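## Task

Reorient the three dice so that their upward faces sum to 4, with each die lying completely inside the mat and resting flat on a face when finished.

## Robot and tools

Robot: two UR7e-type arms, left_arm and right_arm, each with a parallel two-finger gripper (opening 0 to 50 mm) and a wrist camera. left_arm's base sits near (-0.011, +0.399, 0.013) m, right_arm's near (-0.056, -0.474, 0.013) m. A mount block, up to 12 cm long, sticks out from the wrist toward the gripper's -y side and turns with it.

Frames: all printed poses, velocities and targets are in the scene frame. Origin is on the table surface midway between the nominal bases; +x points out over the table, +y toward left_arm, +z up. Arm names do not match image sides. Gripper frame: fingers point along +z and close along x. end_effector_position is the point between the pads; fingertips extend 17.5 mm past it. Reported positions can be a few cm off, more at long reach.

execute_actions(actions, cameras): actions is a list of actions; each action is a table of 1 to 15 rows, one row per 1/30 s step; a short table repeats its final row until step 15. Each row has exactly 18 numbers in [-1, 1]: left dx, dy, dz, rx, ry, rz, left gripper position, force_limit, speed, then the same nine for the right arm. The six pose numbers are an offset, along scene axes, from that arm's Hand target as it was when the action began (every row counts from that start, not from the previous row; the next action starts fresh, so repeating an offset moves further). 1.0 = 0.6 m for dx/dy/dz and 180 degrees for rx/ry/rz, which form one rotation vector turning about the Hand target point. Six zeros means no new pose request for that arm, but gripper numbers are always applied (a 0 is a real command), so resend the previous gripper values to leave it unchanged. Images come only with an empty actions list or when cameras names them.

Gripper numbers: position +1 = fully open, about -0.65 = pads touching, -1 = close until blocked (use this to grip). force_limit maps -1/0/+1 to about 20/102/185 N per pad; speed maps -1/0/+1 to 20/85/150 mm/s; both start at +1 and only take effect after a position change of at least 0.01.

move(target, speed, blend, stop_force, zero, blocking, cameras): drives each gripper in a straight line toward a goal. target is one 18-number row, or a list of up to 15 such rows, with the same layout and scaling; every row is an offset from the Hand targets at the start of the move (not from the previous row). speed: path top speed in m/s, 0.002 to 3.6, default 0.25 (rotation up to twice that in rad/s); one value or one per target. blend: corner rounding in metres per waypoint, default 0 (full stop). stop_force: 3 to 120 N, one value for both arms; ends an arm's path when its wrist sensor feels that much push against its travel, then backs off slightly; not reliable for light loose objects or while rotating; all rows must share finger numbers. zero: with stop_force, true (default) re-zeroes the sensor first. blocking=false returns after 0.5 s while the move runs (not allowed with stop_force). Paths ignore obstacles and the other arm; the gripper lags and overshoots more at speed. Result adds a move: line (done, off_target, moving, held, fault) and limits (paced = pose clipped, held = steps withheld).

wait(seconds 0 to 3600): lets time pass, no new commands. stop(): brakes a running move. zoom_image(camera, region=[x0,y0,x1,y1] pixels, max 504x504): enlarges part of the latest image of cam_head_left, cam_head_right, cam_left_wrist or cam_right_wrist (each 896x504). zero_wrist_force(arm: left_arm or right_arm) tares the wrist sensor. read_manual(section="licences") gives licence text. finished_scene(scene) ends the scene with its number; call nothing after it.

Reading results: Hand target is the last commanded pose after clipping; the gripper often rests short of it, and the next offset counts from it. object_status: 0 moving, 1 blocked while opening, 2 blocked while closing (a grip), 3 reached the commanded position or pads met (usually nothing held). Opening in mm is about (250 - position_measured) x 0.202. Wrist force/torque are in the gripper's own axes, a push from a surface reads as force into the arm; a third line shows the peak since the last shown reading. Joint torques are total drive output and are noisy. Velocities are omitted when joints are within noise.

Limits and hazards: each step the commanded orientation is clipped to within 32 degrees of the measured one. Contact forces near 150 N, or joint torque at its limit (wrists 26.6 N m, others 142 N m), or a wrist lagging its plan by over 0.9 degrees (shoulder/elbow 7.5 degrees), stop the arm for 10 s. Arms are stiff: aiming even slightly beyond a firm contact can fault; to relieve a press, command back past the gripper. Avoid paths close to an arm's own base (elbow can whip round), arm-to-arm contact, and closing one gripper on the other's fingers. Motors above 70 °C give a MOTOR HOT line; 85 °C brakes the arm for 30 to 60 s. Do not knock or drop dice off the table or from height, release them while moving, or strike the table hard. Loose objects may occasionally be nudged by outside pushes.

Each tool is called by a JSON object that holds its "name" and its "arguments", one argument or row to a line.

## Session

{"name": "execute_actions", "arguments": {
  "actions": []
}}

{"name": "zoom_image", "arguments": {
  "camera": "cam_head_left",
  "region": [250, 180, 650, 390]
}}

{"name": "zoom_image", "arguments": {
  "camera": "cam_head_right",
  "region": [250, 180, 650, 390]
}}

Scene clock: 0.00 s.
left_arm: end_effector_position=(+0.3337, +0.1553, +0.1887) position_measured=4 object_status=3 end_effector_quat_wxyz=(+0.152, +0.984, -0.048, +0.077) | right_arm: end_effector_position=(+0.5875, -0.8340, +0.1579) position_measured=3 object_status=3 end_effector_quat_wxyz=(+0.224, -0.624, +0.743, +0.092)
Joint positions: left_arm=[-0.853 -1.85 2.337 -2.389 -1.661 0.774] | right_arm=[2.591 -2.246 -1.207 -1.267 2.061 2.818]
Joint velocities: within noise
Joint torques (N m): no reading
Motor temperatures (°C): left_arm=[38 37 37 42 50 47] | right_arm=[39 34 42 42 45 46]
Wrist force (N): no reading
Wrist torque (N m): no reading
Wrist force, peak (N): no reading
Hand target: left_arm +0.3337, +0.1553, +0.1887; +0.152, +0.984, -0.048, +0.077 | right_arm +0.5875, -0.8340, +0.1579; +0.224, -0.624, +0.743, +0.092
Tool commands: left_gripper/position=+0.992157 left_gripper/force_limit=+1.0 left_gripper/speed=+1.0 right_gripper/position=+1.0 right_gripper/force_limit=+1.0 right_gripper/speed=+1.0
camera_calibration:
cam_left_wrist: T_world_to_cam=[[0.98002, -0.07672, 0.18352, -0.33438], [-0.17217, -0.78921, 0.5895, 0.08605], [0.0996, -0.60931, -0.78665, 0.36813]] pos_world=[0.30584, 0.26656, 0.30022]
cam_right_wrist: T_world_to_cam=[[-0.13134, -0.88561, -0.44547, -0.58015], [-0.98363, 0.06048, 0.16977, 0.62005], [-0.12341, 0.46047, -0.87905, 0.75226]] pos_world=[0.62654, -0.89768, 0.29757]

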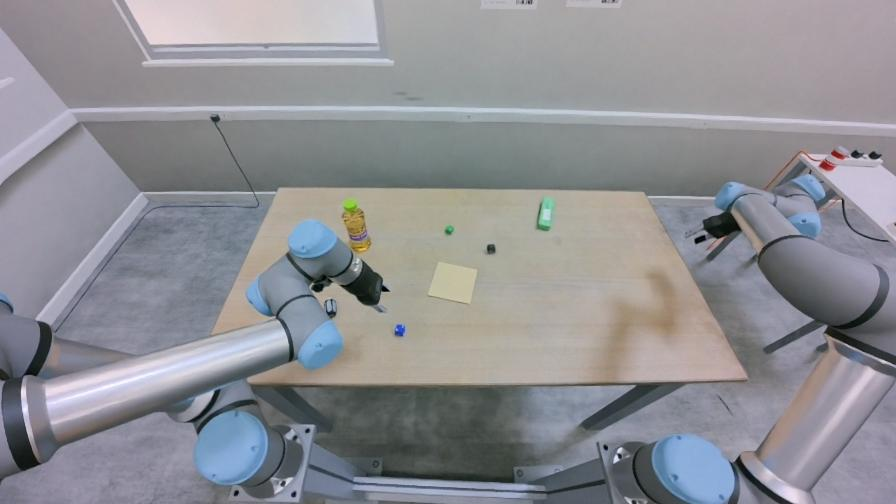

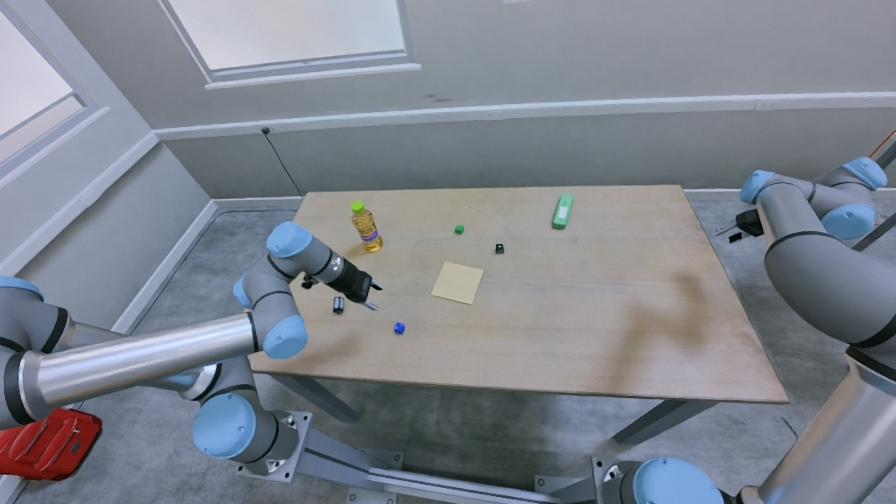

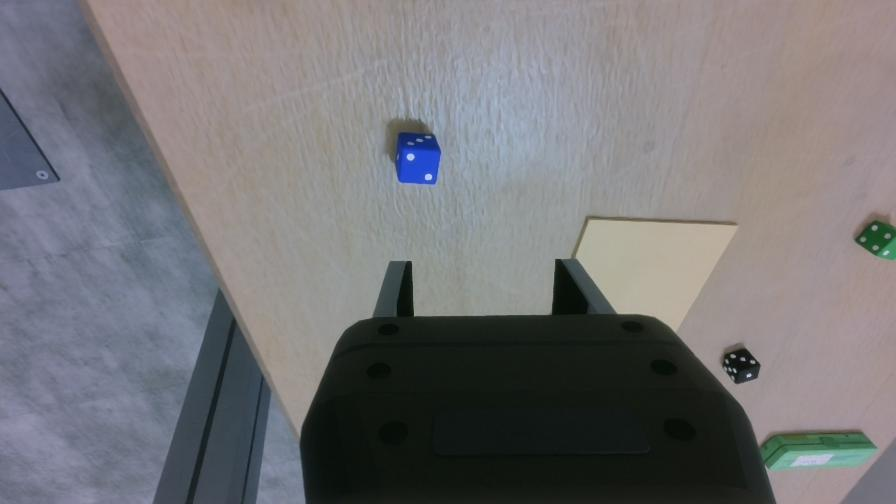

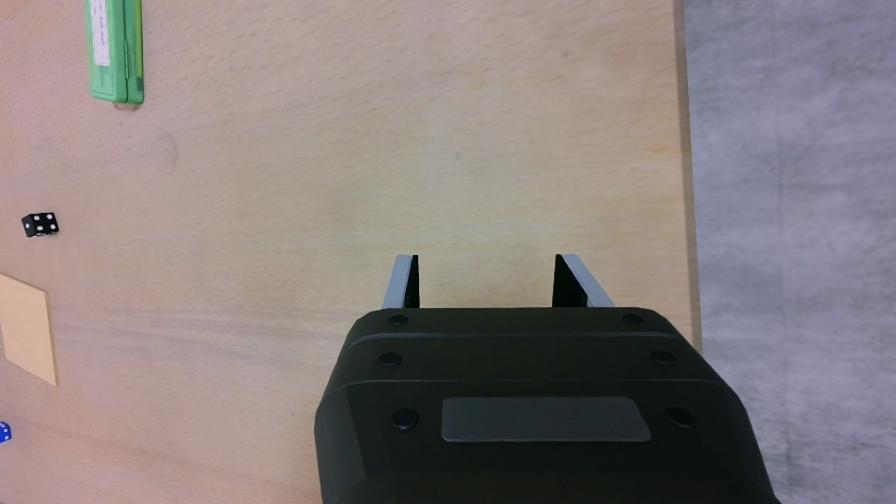

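Scaled by 1.260 from the camera's image (finer frame: 1280x720).

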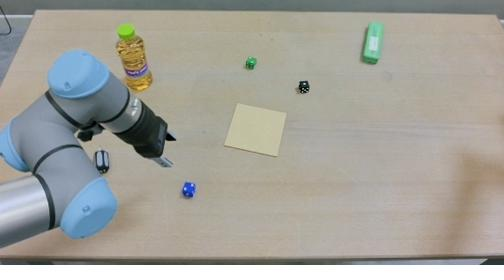

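Scaled by 1.260 from the camera's image (finer frame: 1280x720).

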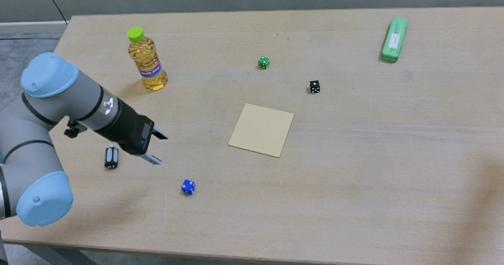

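{"name": "zoom_image", "arguments": {
  "camera": "cam_left_wrist",
  "region": [370, 110, 470, 200]
}}

{"name": "zoom_image", "arguments": {
  "camera": "cam_left_wrist",
  "region": [700, 330, 790, 400]
}}

{"name": "zoom_image", "arguments": {
  "camera": "cam_left_wrist",
  "region": [816, 190, 896, 270]
}}

{"name": "zoom_image", "arguments": {
  "camera": "cam_right_wrist",
  "region": [0, 190, 80, 250]
}}

Scaled by 5.040 from the camera's image (finer frame: 1280x720).

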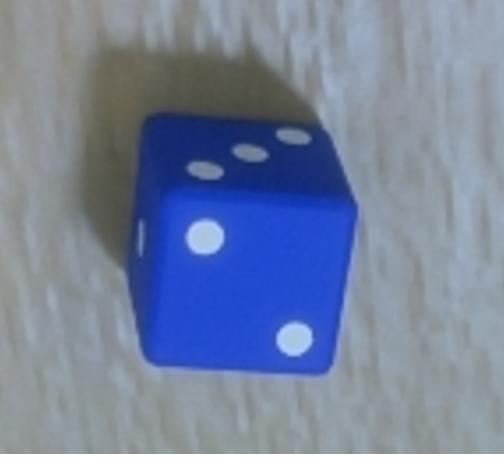

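Scaled by 5.600 from the camera's image (finer frame: 1280x720).

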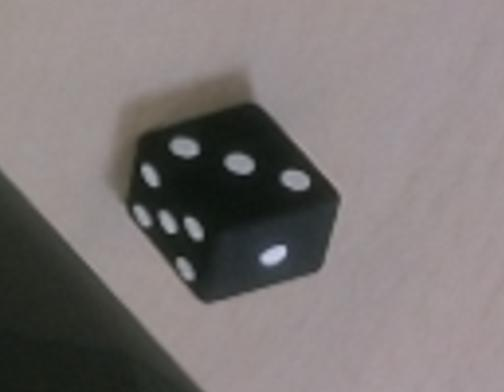

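Scaled by 6.300 from the camera's image (finer frame: 1280x720).

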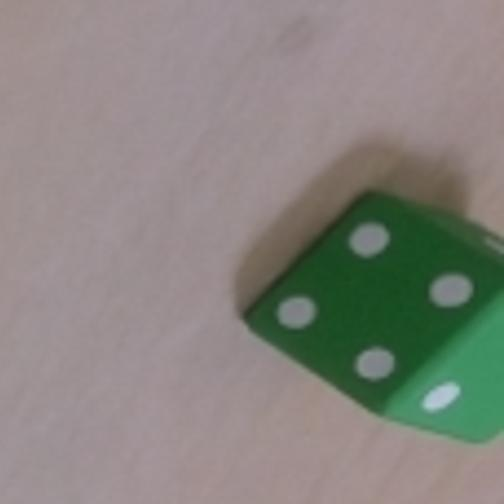

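Scaled by 6.300 from the camera's image (finer frame: 1280x720).

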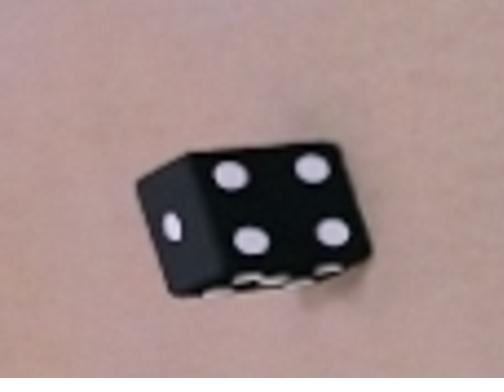

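{"name": "zoom_image", "arguments": {
  "camera": "cam_head_left",
  "region": [425, 205, 515, 265]
}}

{"name": "zoom_image", "arguments": {
  "camera": "cam_head_right",
  "region": [435, 205, 525, 265]
}}

{"name": "zoom_image", "arguments": {
  "camera": "cam_head_left",
  "region": [370, 300, 430, 345]
}}

Scaled by 5.600 from the camera's image (finer frame: 1280x720).

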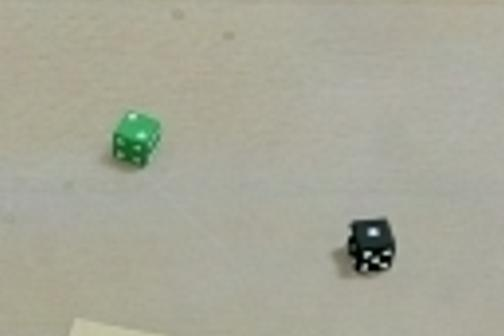

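Scaled by 5.600 from the camera's image (finer frame: 1280x720).

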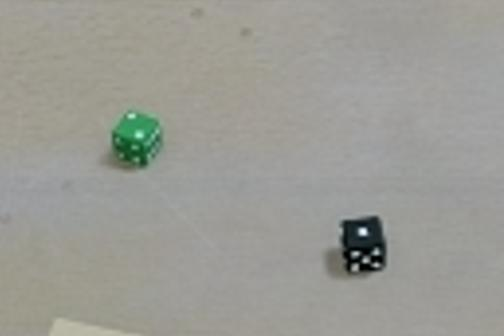

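Scaled by 8.400 from the camera's image (finer frame: 1280x720).

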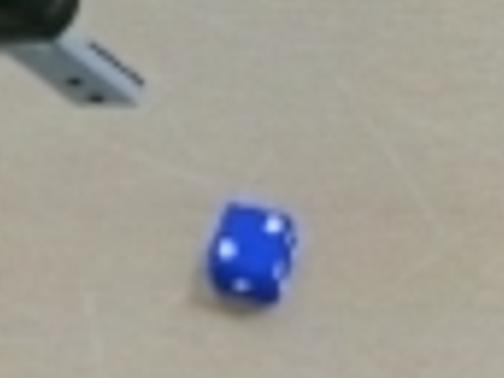

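{"name": "move", "arguments": {
  "target": [0.6105,-0.3089,-0.1145,0.1124,-0.0480,-0.5187,0.992157,1,1,0.0542,0.89,0.0035,-0.1439,0.0601,0.0542,1,1,1],
  "speed": 0.7,
  "cameras": ["cam_left_wrist","cam_right_wrist"]
}}

Scene clock: 116.83 s.
left_arm: end_effector_position=(+0.7000, -0.0300, +0.1200) position_measured=4 object_status=3 end_effector_quat_wxyz=(+0.000, -0.643, +0.766, +0.000) | right_arm: end_effector_position=(+0.6200, -0.3001, +0.1600) position_measured=3 object_status=3 end_effector_quat_wxyz=(+0.000, +0.707, -0.707, +0.000)
Joint positions: left_arm=[-0.677 -0.672 0.826 -1.726 -1.572 2.612] | right_arm=[3.53 -2.096 -1.367 -1.249 1.571 3.585]
Joint torques (N m): left_arm=[4.08 -50.13 -31.34 -2.91 -1.55 1.65] | right_arm=[6.42 58.89 28.94 3.08 2.43 0.93]
Wrist force (N): left_arm=[0.0 0.6 -1.2] | right_arm=[2.3 0.9 -0.3]
Wrist torque (N m): left_arm=[0.13 0.04 0.10] | right_arm=[0.07 -0.34 0.09]
Wrist force, peak (N): left_arm=[-3.0 -0.7 -1.0] | right_arm=[3.8 -0.3 -1.6]
Hand target: left_arm +0.7000, -0.0300, +0.1200; +0.000, -0.643, +0.766, +0.000 | right_arm +0.6200, -0.3000, +0.1600; +0.000, +0.707, -0.707, +0.000
Off the commanded pose: left_arm 0.000 m, 0 deg | right_arm 0.000 m, 0 deg.
move: done
cam_left_wrist: T_world_to_cam=[[-0.18362, -0.98288, 0.01532, 0.11258], [-0.92459, 0.17799, 0.33682, 0.62931], [-0.33378, 0.04768, -0.94144, 0.50636]] pos_world=[0.77154, -0.0255, 0.26302]
cam_right_wrist: T_world_to_cam=[[-0.00972, -0.99994, 0.00423, -0.2838], [-0.94066, 0.01058, 0.3392, 0.55073], [-0.33923, -0.00068, -0.9407, 0.5175]] pos_world=[0.69084, -0.28926, 0.30121]

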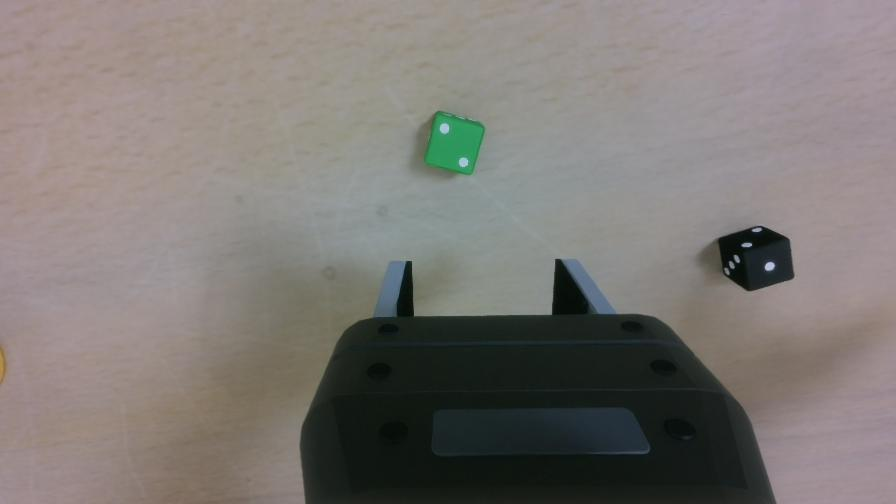

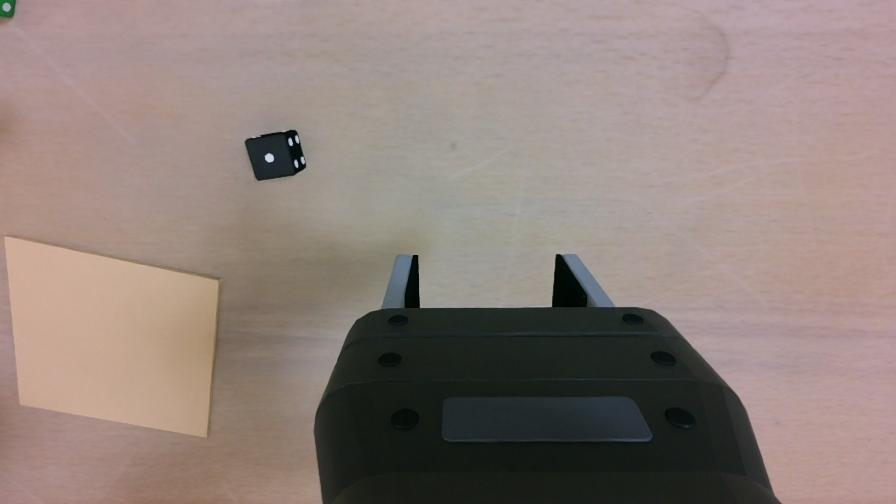

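{"name": "move", "arguments": {
  "target": [
    [0.0725,0.001,-0.075,0,0,-0.075,0.992157,1,1,0,0,0,0,0,0,1,1,1],
    [0.0725,0.001,-0.1658,0,0,-0.075,0.992157,1,1,0,0,0,0,0,0,1,1,1],
    [0.0725,0.001,-0.1658,0,0,-0.075,-1,-0.9,-0.3,0,0,0,0,0,0,1,1,1],
    [0.0725,0.001,-0.05,0,0,-0.075,-1,-0.9,-0.3,0,0,0,0,0,0,1,1,1],
    [-0.2475,0.0308,-0.05,0,0,-0.022,-1,-0.9,-0.3,0,0,0,0,0,0,1,1,1],
    [-0.2475,0.0308,-0.1583,0,0,-0.022,-1,-0.9,-0.3,0,0,0,0,0,0,1,1,1],
    [-0.2475,0.0308,-0.1583,0,0,-0.022,0.44,-0.9,-0.3,0,0,0,0,0,0,1,1,1],
    [-0.2475,0.0308,0,0,0,-0.022,0.44,-0.9,-0.3,0,0,0,0,0,0,1,1,1],
    [-0.4167,0.55,0.1333,0,0,-0.022,0.44,-0.9,-0.3,0,0,0,0,0,0,1,1,1]
  ],
  "speed": [0.4,0.3,0.3,0.4,0.6,0.25,0.3,0.4,0.7],
  "blend": [0.015,0,0,0.02,0.02,0,0,0.03,0],
  "cameras": ["cam_head_left","cam_right_wrist"]
}}

Scene clock: 161.83 s.
left_arm: end_effector_position=(+0.4500, +0.2999, +0.1999) position_measured=86 object_status=3 end_effector_quat_wxyz=(+0.000, -0.616, +0.788, +0.000) | right_arm: end_effector_position=(+0.6200, -0.3000, +0.1600) position_measured=3 object_status=3 end_effector_quat_wxyz=(+0.000, +0.707, -0.707, +0.000)
Joint positions: left_arm=[-0.471 -1.602 1.969 -1.938 -1.572 2.887] | right_arm=[3.53 -2.096 -1.367 -1.249 1.571 3.585]
Joint torques (N m): left_arm=[6.32 -28.84 -16.98 -4.11 -1.01 1.02] | right_arm=[6.77 61.82 38.88 0.93 2.47 2.04]
Wrist force (N): left_arm=[0.3 0.3 -1.2] | right_arm=[2.5 0.8 -0.4]
Wrist torque (N m): left_arm=[0.01 -0.04 0.14] | right_arm=[0.05 -0.37 0.09]
Wrist force, peak (N): left_arm=[-5.6 8.6 -35.8] | right_arm=[2.6 1.2 -0.5]
Hand target: left_arm +0.4499, +0.3000, +0.2000; +0.000, -0.616, +0.788, +0.000 | right_arm +0.6200, -0.3000, +0.1600; +0.000, +0.707, -0.707, +0.000
Off the commanded pose: left_arm 0.000 m, 0 deg | right_arm 0.000 m, 0 deg.
move: done
cam_right_wrist: T_world_to_cam=[[-0.00972, -0.99994, 0.00423, -0.2837], [-0.94066, 0.01058, 0.3392, 0.55073], [-0.33923, -0.00068, -0.9407, 0.5175]] pos_world=[0.69084, -0.28916, 0.30121]

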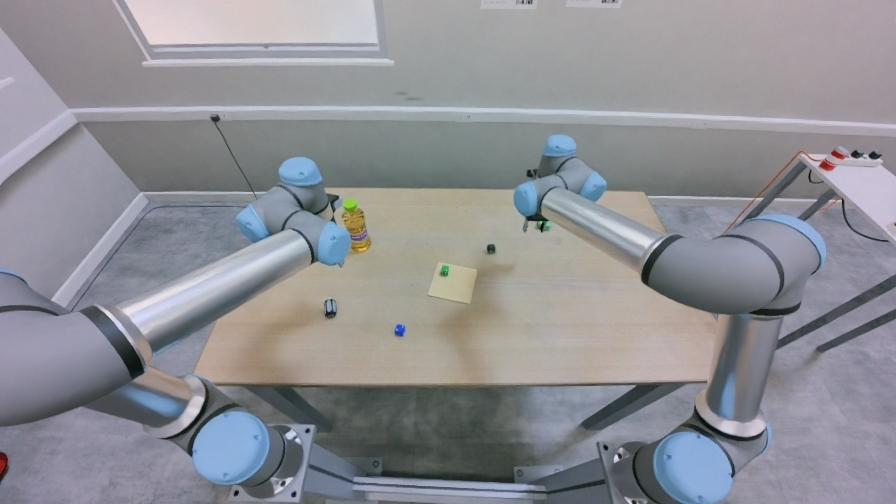

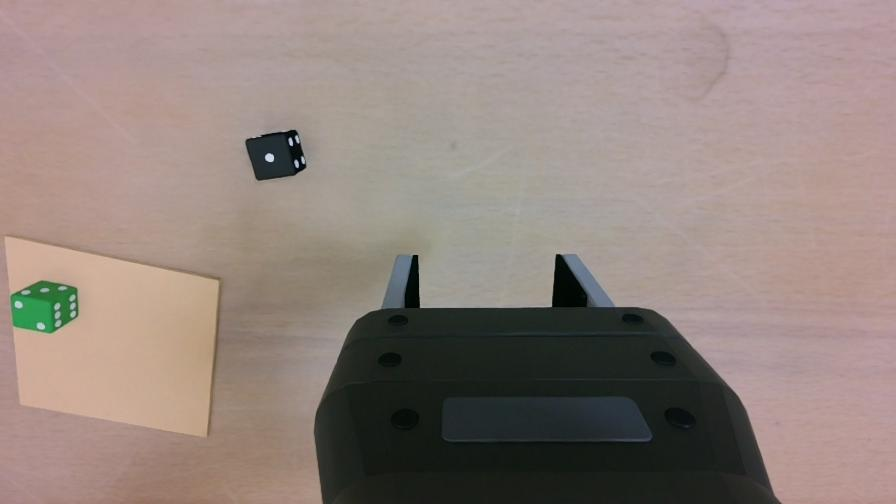

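{"name": "move", "arguments": {
  "target": [
    [0,0.4167,0.1667,0,0,0,0.44,-0.9,-0.3,0.0508,0.2027,-0.1417,0,0,0.067,1,1,1],
    [0,0.4167,0.1667,0,0,0,0.44,-0.9,-0.3,0.0508,0.2027,-0.1917,0,0,0.067,1,1,1],
    [0,0.4167,0.1667,0,0,0,0.44,-0.9,-0.3,0.0508,0.2027,-0.2308,0,0,0.067,1,1,1],
    [0,0.4167,0.1667,0,0,0,0.44,-0.9,-0.3,0.0508,0.2027,-0.2308,0,0,0.067,-1,-0.9,-0.3],
    [0,0.4167,0.1667,0,0,0,0.44,-0.9,-0.3,0.0508,0.2027,-0.1167,0,0,0.067,-1,-0.9,-0.3],
    [0,0.4167,0.1667,0,0,0,0.44,-0.9,-0.3,-0.2275,0.5092,-0.1167,0,0,-0.078,-1,-0.9,-0.3],
    [0,0.4167,0.1667,0,0,0,0.44,-0.9,-0.3,-0.2275,0.5092,-0.1917,0,0,-0.078,-1,-0.9,-0.3],
    [0,0.4167,0.1667,0,0,0,0.44,-0.9,-0.3,-0.2275,0.5092,-0.223,0,0,-0.078,-1,-0.9,-0.3],
    [0,0.4167,0.1667,0,0,0,0.44,-0.9,-0.3,-0.2275,0.5092,-0.223,0,0,-0.078,0.44,-0.9,-0.3],
    [0,0.4167,0.1667,0,0,0,0.44,-0.9,-0.3,-0.2275,0.5092,-0.0667,0,0,-0.078,0.44,-0.9,-0.3]
  ],
  "speed": [0.5,0.3,0.08,0.3,0.4,0.6,0.3,0.06,0.3,0.4],
  "blend": [0.015,0.005,0,0,0.02,0.02,0.005,0,0,0],
  "blocking": false
}}

Scene clock: 192.47 s.
left_arm: end_effector_position=(+0.4472, +0.4536, +0.2616) position_measured=86 object_status=3 end_effector_quat_wxyz=(+0.003, -0.617, +0.787, +0.000) end_effector_velocity=(-0.003, +0.465, +0.191) end_effector_angular_velocity=(+0.004, -0.010, +0.000) | right_arm: end_effector_position=(+0.6374, -0.2254, +0.1077) position_measured=3 object_status=3 end_effector_quat_wxyz=(+0.000, +0.752, -0.660, +0.000) end_effector_velocity=(+0.057, +0.223, -0.158) end_effector_angular_velocity=(+0.000, +0.000, +0.386)
Joint positions: left_arm=[-0.15 -1.673 1.873 -1.774 -1.567 3.205] | right_arm=[3.612 -2.229 -1.291 -1.192 1.571 3.538]
Joint velocities: left_arm=[1.033 0.028 -0.518 0.477 0.002 1.033] | right_arm=[0.227 -0.441 0.322 0.118 0.001 -0.159]
Joint torques (N m): left_arm=[23.36 -3.89 -37.87 1.16 2.35 5.12] | right_arm=[7.17 40.11 40.74 5.6 1.72 -2.51]
Wrist force (N): left_arm=[0.0 0.5 -1.3] | right_arm=[2.5 0.8 -0.6]
Wrist torque (N m): left_arm=[0.10 0.06 -0.05] | right_arm=[0.04 -0.40 0.11]
Wrist force, peak (N): left_arm=[3.7 -0.9 0.3] | right_arm=[4.4 1.3 -1.9]
Hand target: left_arm +0.4499, +0.4845, +0.2738; +0.000, -0.616, +0.788, +0.000 | right_arm +0.6425, -0.2103, +0.0973; +0.000, +0.760, -0.650, +0.000
Tool commands: left_gripper/position=+0.44 left_gripper/force_limit=-0.9 left_gripper/speed=-0.3 right_gripper/position=+1.0 right_gripper/force_limit=+1.0 right_gripper/speed=+1.0
Off the commanded pose: left_arm 0.104 m, 0 deg | right_arm 0.278 m, 21 deg.
move: running; path passed 0 of 10 targets; target 4's new numbers were not sent; target 9's new numbers were not sent

{"name": "wait", "arguments": {
  "seconds": 3,
  "cameras": ["cam_right_wrist"]
}}

Scene clock: 212.97 s.
left_arm: end_effector_position=(+0.4499, +0.5500, +0.3000) position_measured=86 object_status=3 end_effector_quat_wxyz=(+0.000, -0.616, +0.788, +0.000) | right_arm: end_effector_position=(+0.4835, +0.0055, +0.1200) position_measured=86 object_status=3 end_effector_quat_wxyz=(+0.000, -0.615, +0.788, +0.000)
Joint positions: left_arm=[0.065 -1.626 1.729 -1.673 -1.571 3.423] | right_arm=[3.999 -2.183 -1.334 -1.195 1.571 4.299]
Joint torques (N m): left_arm=[9.96 -29.86 -30.62 -1.64 2.24 1.36] | right_arm=[5.63 66.03 38.81 0.8 0.22 -0.61]
Wrist force (N): left_arm=[0.1 -0.1 -1.4] | right_arm=[2.3 1.0 -0.4]
Wrist torque (N m): left_arm=[-0.01 0.05 0.13] | right_arm=[0.07 -0.35 0.07]
Wrist force, peak (N): left_arm=[-3.9 1.5 -3.0] | right_arm=[5.8 -1.6 -3.6]
Hand target: left_arm +0.4499, +0.5500, +0.3000; +0.000, -0.616, +0.788, +0.000 | right_arm +0.4835, +0.0055, +0.1200; +0.000, -0.615, +0.788, +0.000
Tool commands: left_gripper/position=+0.44 left_gripper/force_limit=-0.9 left_gripper/speed=-0.3 right_gripper/position=+0.44 right_gripper/force_limit=-0.9 right_gripper/speed=-0.3
Off the commanded pose: left_arm 0.000 m, 0 deg | right_arm 0.000 m, 0 deg.
earlier move: done
wait: 0.00 of 3 s (the move ended)
cam_right_wrist: T_world_to_cam=[[-0.25208, -0.9677, 0.00417, 0.13765], [-0.90996, 0.2385, 0.33924, 0.41652], [-0.32928, 0.08172, -0.94069, 0.4285]] pos_world=[0.55481, -0.00115, 0.26121]

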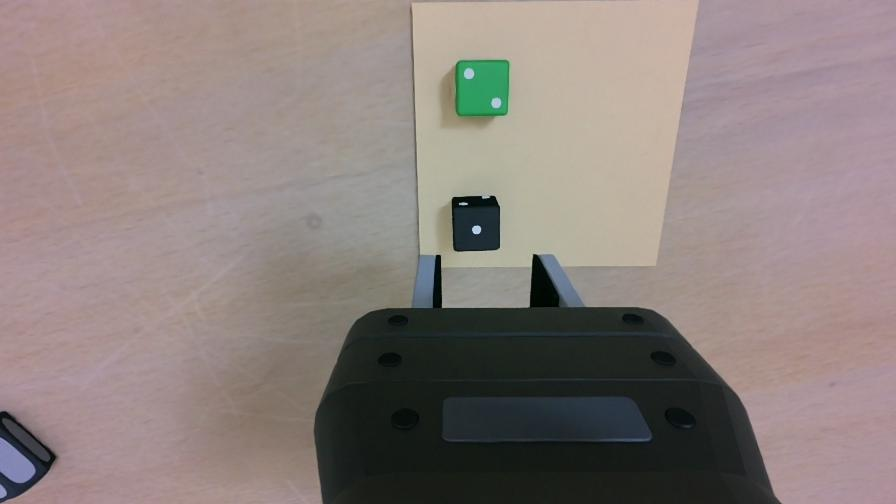

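{"name": "move", "arguments": {
  "target": [
    [0,0,0,0,0,0,0.44,-0.9,-0.3,-0.3058,0.2075,0,-0.0538,-0.2156,0,0.8,-0.9,-0.3],
    [0,0,0,0,0,0,0.44,-0.9,-0.3,-0.3202,0.2173,-0.0977,-0.0538,-0.2156,0,0.8,-0.9,-0.3]
  ],
  "speed": 0.5,
  "blend": [0.02,0],
  "cameras": ["cam_right_wrist","cam_head_left"]
}}

{"name": "zoom_image", "arguments": {
  "camera": "cam_right_wrist",
  "region": [360, 130, 620, 310]
}}

Scene clock: 234.27 s.
left_arm: end_effector_position=(+0.4499, +0.5500, +0.3000) position_measured=86 object_status=3 end_effector_quat_wxyz=(+0.000, -0.616, +0.788, +0.000) | right_arm: end_effector_position=(+0.2913, +0.1359, +0.0615) position_measured=32 object_status=3 end_effector_quat_wxyz=(+0.211, -0.578, +0.741, -0.269)
Joint positions: left_arm=[0.065 -1.626 1.729 -1.673 -1.571 3.423] | right_arm=[4.578 -2.214 -1.591 -1.043 0.884 4.926]
Joint torques (N m): left_arm=[10.08 -30.54 -31.94 -1.7 2.29 1.34] | right_arm=[-6.36 46.83 25.16 3.96 -4.35 -1.31]
Wrist force (N): left_arm=[0.1 0.2 -1.1] | right_arm=[1.0 -1.2 0.3]
Wrist torque (N m): left_arm=[0.05 0.05 0.13] | right_arm=[-0.19 -0.16 -0.09]
Wrist force, peak (N): left_arm=[0.2 0.2 -1.6] | right_arm=[3.6 -2.7 -0.4]
Hand target: left_arm +0.4499, +0.5500, +0.3000; +0.000, -0.616, +0.788, +0.000 | right_arm +0.2914, +0.1359, +0.0614; +0.211, -0.578, +0.741, -0.269
Off the commanded pose: left_arm 0.000 m, 0 deg | right_arm 0.000 m, 0 deg.
move: done
cam_right_wrist: T_world_to_cam=[[-0.25231, -0.96764, -0.00329, 0.21609], [-0.90806, 0.23795, -0.34469, 0.27201], [0.33432, -0.08398, -0.93871, 0.12862]] pos_world=[0.25853, 0.15517, 0.21521]
Images, in order (width x height): cam_head_left 896x504, cam_right_wrist 896x504.

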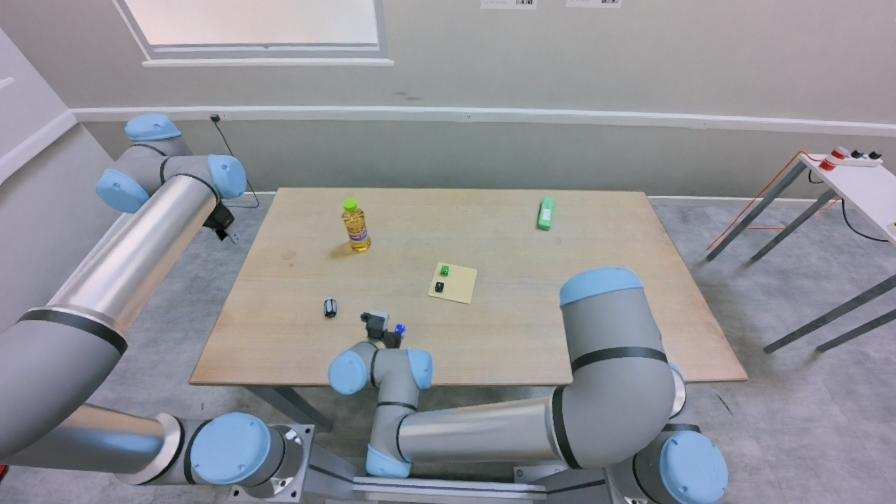

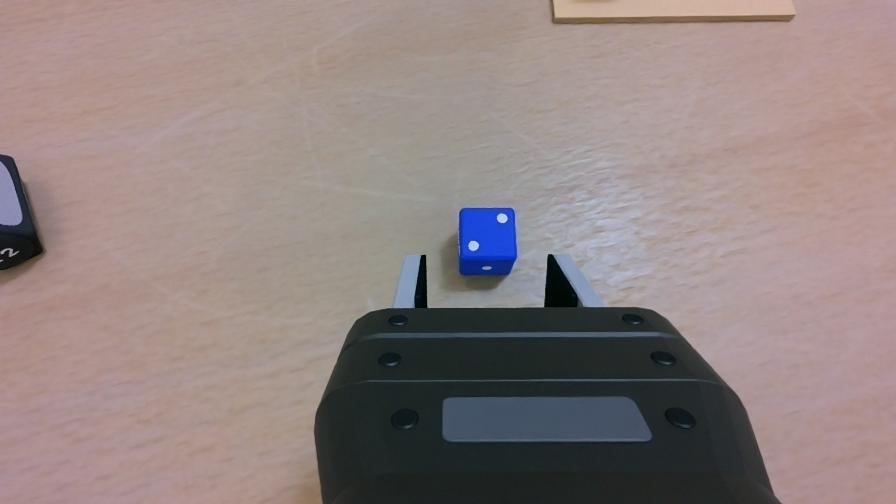

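Scaled by 1.938 from the camera's image (finer frame: 1280x720).

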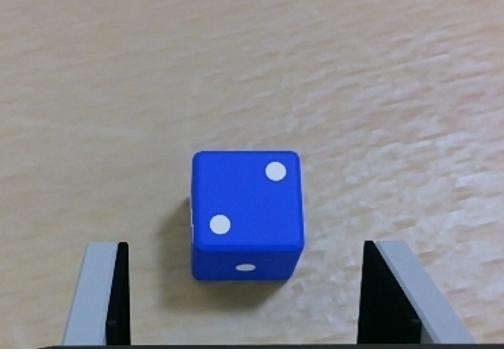

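{"name": "move", "arguments": {
  "target": [
    [0,0,0,0,0,0,0.44,-0.9,-0.3,0.0377,-0.0146,-0.0479,0,0,0,0.8,-0.9,-0.3],
    [0,0,0,0,0,0,0.44,-0.9,-0.3,0.0503,-0.0195,-0.0638,0,0,0,0.8,-0.9,-0.3],
    [0,0,0,0,0,0,0.44,-0.9,-0.3,0.0503,-0.0195,-0.0638,0,0,0,-1,-0.9,-0.3],
    [0,0,0,0,0,0,0.44,-0.9,-0.3,0.0503,-0.0195,0.0977,0,0,0,-1,-0.9,-0.3],
    [0,0,0,0,0,0,0.44,-0.9,-0.3,0.3468,-0.3515,0.0977,0.4317,0.2593,-0.4025,-1,-0.9,-0.3],
    [0,0,0,0,0,0,0.44,-0.9,-0.3,0.3468,-0.3515,-0.0423,0.4317,0.2593,-0.4025,-1,-0.9,-0.3]
  ],
  "speed": [0.25,0.05,0.3,0.4,0.6,0.25],
  "blend": [0.003,0,0,0.02,0.02,0],
  "cameras": ["cam_right_wrist","cam_head_left"]
}}

{"name": "zoom_image", "arguments": {
  "camera": "cam_right_wrist",
  "region": [360, 130, 620, 310]
}}

Scene clock: 261.37 s.
left_arm: end_effector_position=(+0.4499, +0.5500, +0.3000) position_measured=86 object_status=3 end_effector_quat_wxyz=(+0.000, -0.616, +0.788, +0.000) | right_arm: end_effector_position=(+0.4995, -0.0750, +0.0361) position_measured=129 object_status=2 end_effector_quat_wxyz=(+0.045, +0.114, +0.923, +0.364)
Joint positions: left_arm=[0.065 -1.626 1.729 -1.673 -1.571 3.423] | right_arm=[3.744 -2.25 -1.936 0.106 2.006 5.76]
Joint torques (N m): left_arm=[10.28 -29.37 -29.26 -1.49 2.23 1.47] | right_arm=[-6.08 37.98 15.27 4.76 3.48 1.65]
Wrist force (N): left_arm=[0.0 0.1 -1.3] | right_arm=[3.2 3.4 0.1]
Wrist torque (N m): left_arm=[0.02 0.07 0.13] | right_arm=[0.40 -0.57 0.13]
Wrist force, peak (N): left_arm=[0.3 0.2 -1.5] | right_arm=[2.6 5.3 -1.6]
Hand target: left_arm +0.4499, +0.5500, +0.3000; +0.000, -0.616, +0.788, +0.000 | right_arm +0.4994, -0.0750, +0.0360; +0.045, +0.114, +0.923, +0.364
Off the commanded pose: left_arm 0.000 m, 0 deg | right_arm 0.000 m, 0 deg.
move: done
cam_right_wrist: T_world_to_cam=[[-0.96908, 0.24653, 0.01007, 0.51304], [0.12126, 0.44031, 0.88962, -0.04106], [0.21488, 0.86334, -0.45659, 0.13075]] pos_world=[0.47406, -0.22128, 0.09106]
Images, in order (width x height): cam_head_left 896x504, cam_right_wrist 896x504.

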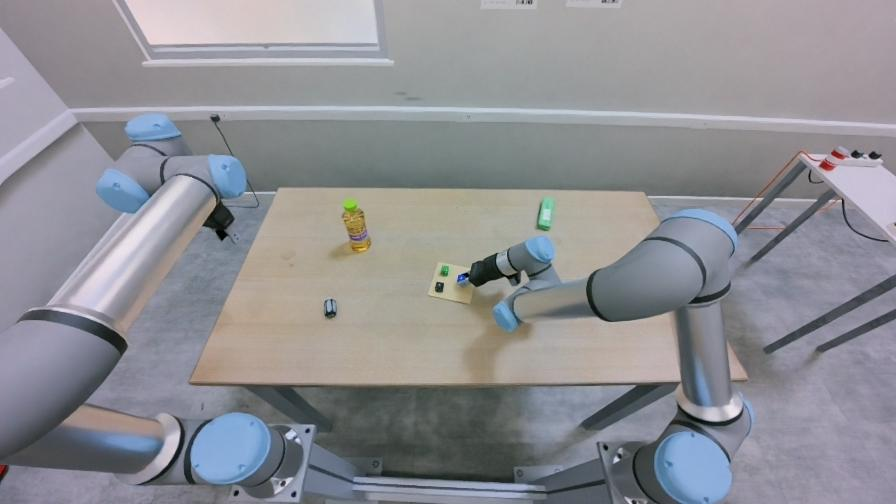

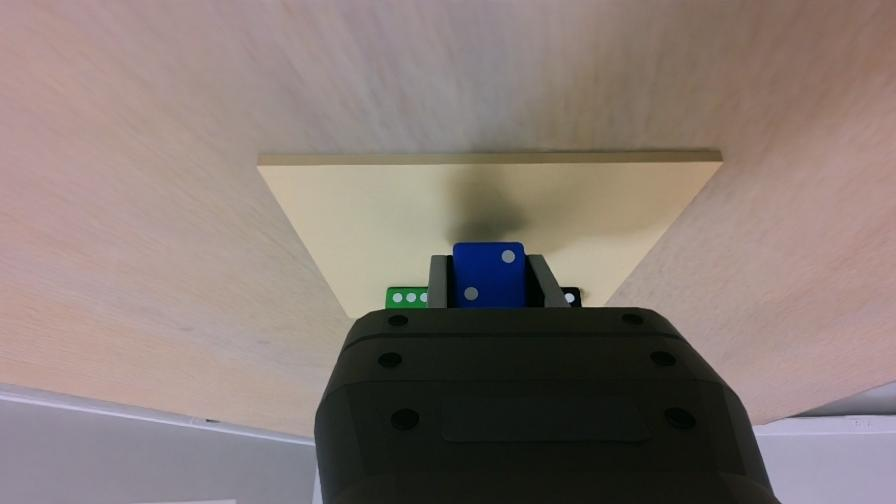

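Scaled by 1.938 from the camera's image (finer frame: 1280x720).

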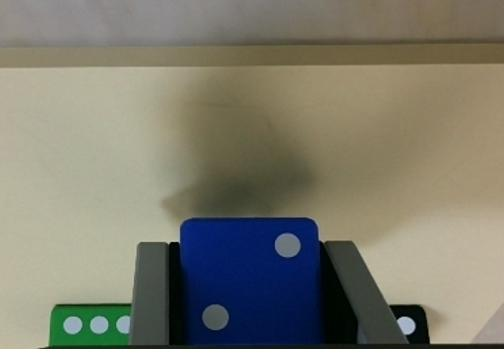

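{"name": "move", "arguments": {
  "target": [0,0,0,0,0,0,0.44,-0.9,-0.3,0,0,-0.025,0,0,0,-1,-0.9,-0.3],
  "speed": 0.015,
  "stop_force": 3
}}

{"name": "move", "arguments": {
  "target": [
    [0,0,0,0,0,0,0.44,-0.9,-0.3,0,0,0,0,0,0,0.5,-0.9,-0.6],
    [0,0,0,0,0,0,0.44,-0.9,-0.3,-0.0165,-0.0662,0.0731,0,0,0,0.5,-0.9,-0.6],
    [0,0,0,0,0,0,0.44,-0.9,-0.3,-0.05,-0.30,0.25,0,0,0,0.5,-0.9,-0.6]
  ],
  "speed": [0.2,0.15,0.4],
  "blend": [0,0.01,0],
  "cameras": ["cam_right_wrist","cam_head_left","cam_head_right"]
}}

{"name": "zoom_image", "arguments": {
  "camera": "cam_head_left",
  "region": [410, 245, 500, 315]
}}

{"name": "zoom_image", "arguments": {
  "camera": "cam_head_right",
  "region": [415, 245, 505, 315]
}}

Scene clock: 269.73 s.
left_arm: end_effector_position=(+0.4499, +0.5500, +0.3000) position_measured=86 object_status=3 end_effector_quat_wxyz=(+0.000, -0.616, +0.788, +0.000) | right_arm: end_effector_position=(+0.4994, -0.0750, +0.0285) position_measured=129 object_status=2 end_effector_quat_wxyz=(+0.045, +0.114, +0.923, +0.364)
Joint positions: left_arm=[0.065 -1.626 1.729 -1.673 -1.571 3.423] | right_arm=[3.744 -2.267 -1.935 0.122 2.007 5.76]
Joint torques (N m): left_arm=[9.76 -30.51 -31.02 -1.62 2.1 1.36] | right_arm=[0.14 57.95 4 4.81 -2.11 -1.41]
Wrist force (N): left_arm=[0.2 0.3 -1.3] | right_arm=[3.0 4.9 -0.4]
Wrist torque (N m): left_arm=[0.05 0.04 0.13] | right_arm=[0.38 -0.56 0.13]
Wrist force, peak (N): left_arm=[0.1 0.4 -1.7] | right_arm=[4.6 9.5 -12.5]
Hand target: left_arm +0.4499, +0.5500, +0.3000; +0.000, -0.616, +0.788, +0.000 | right_arm +0.4994, -0.0750, +0.0285; +0.045, +0.114, +0.923, +0.364 (not the last commanded pose)
Off the commanded pose: left_arm 0.000 m, 0 deg | right_arm 0.007 m, 0 deg.
move: contact (right_arm)

Scene clock: 271.63 s.
left_arm: end_effector_position=(+0.4499, +0.5500, +0.3000) position_measured=86 object_status=3 end_effector_quat_wxyz=(+0.000, -0.616, +0.788, +0.000) | right_arm: end_effector_position=(+0.4695, -0.2549, +0.1785) position_measured=78 object_status=3 end_effector_quat_wxyz=(+0.045, +0.114, +0.923, +0.364)
Joint positions: left_arm=[0.065 -1.626 1.729 -1.673 -1.571 3.423] | right_arm=[3.463 -1.792 -2.107 -0.316 2.158 5.488]
Joint torques (N m): left_arm=[10.39 -29.38 -31.49 -1.43 2.04 1.5] | right_arm=[-6.04 44.06 16.51 1.97 -1.34 0.35]
Wrist force (N): left_arm=[0.4 0.1 -1.3] | right_arm=[3.2 3.1 0.1]
Wrist torque (N m): left_arm=[0.02 0.01 0.12] | right_arm=[0.38 -0.55 0.12]
Wrist force, peak (N): left_arm=[0.3 0.1 -1.5] | right_arm=[3.4 4.1 2.9]
Hand target: left_arm +0.4499, +0.5500, +0.3000; +0.000, -0.616, +0.788, +0.000 | right_arm +0.4694, -0.2550, +0.1785; +0.045, +0.114, +0.923, +0.364
Off the commanded pose: left_arm 0.000 m, 0 deg | right_arm 0.000 m, 0 deg.
move: done
cam_right_wrist: T_world_to_cam=[[-0.96909, 0.2465, 0.01001, 0.52691], [0.12117, 0.44025, 0.88966, -0.08484], [0.21489, 0.86338, -0.45651, 0.35761]] pos_world=[0.44406, -0.40128, 0.23346]
Images, in order (width x height): cam_head_left 896x504, cam_head_right 896x504, cam_right_wrist 896x504.

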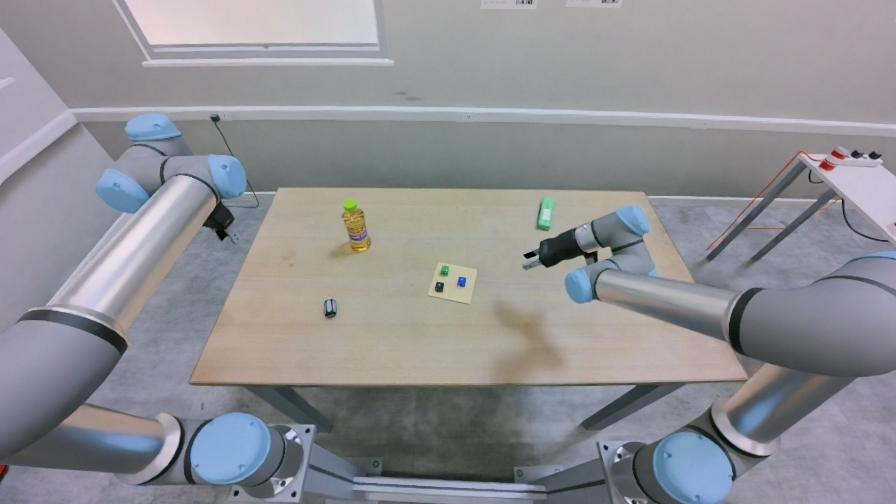

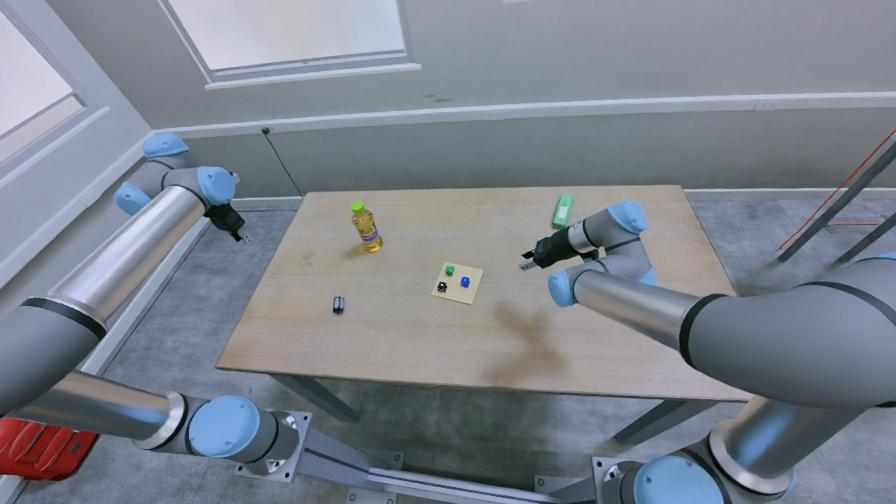

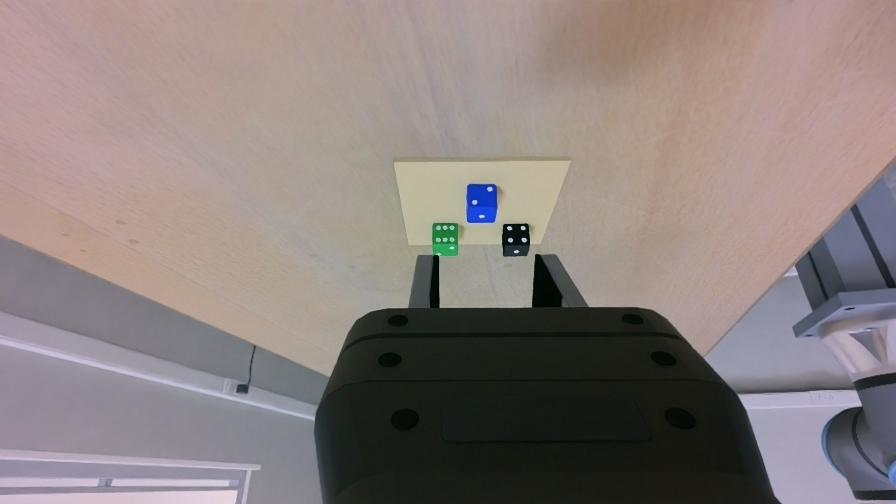

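Scaled by 5.600 from the camera's image (finer frame: 1280x720).

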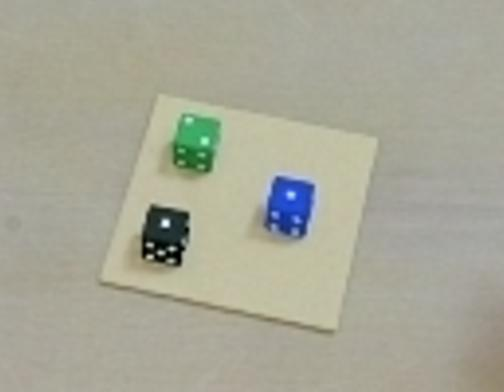

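Scaled by 5.600 from the camera's image (finer frame: 1280x720).

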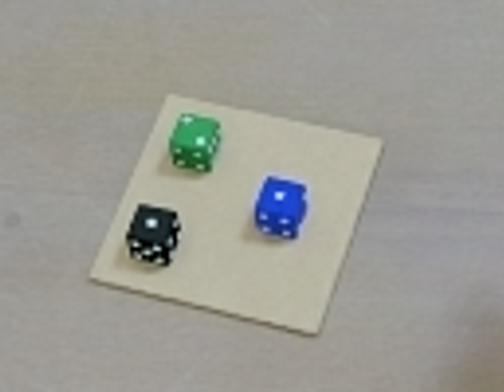

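{"name": "finished_scene", "arguments": {
  "scene": 2
}}

The scene is finished: the task was done.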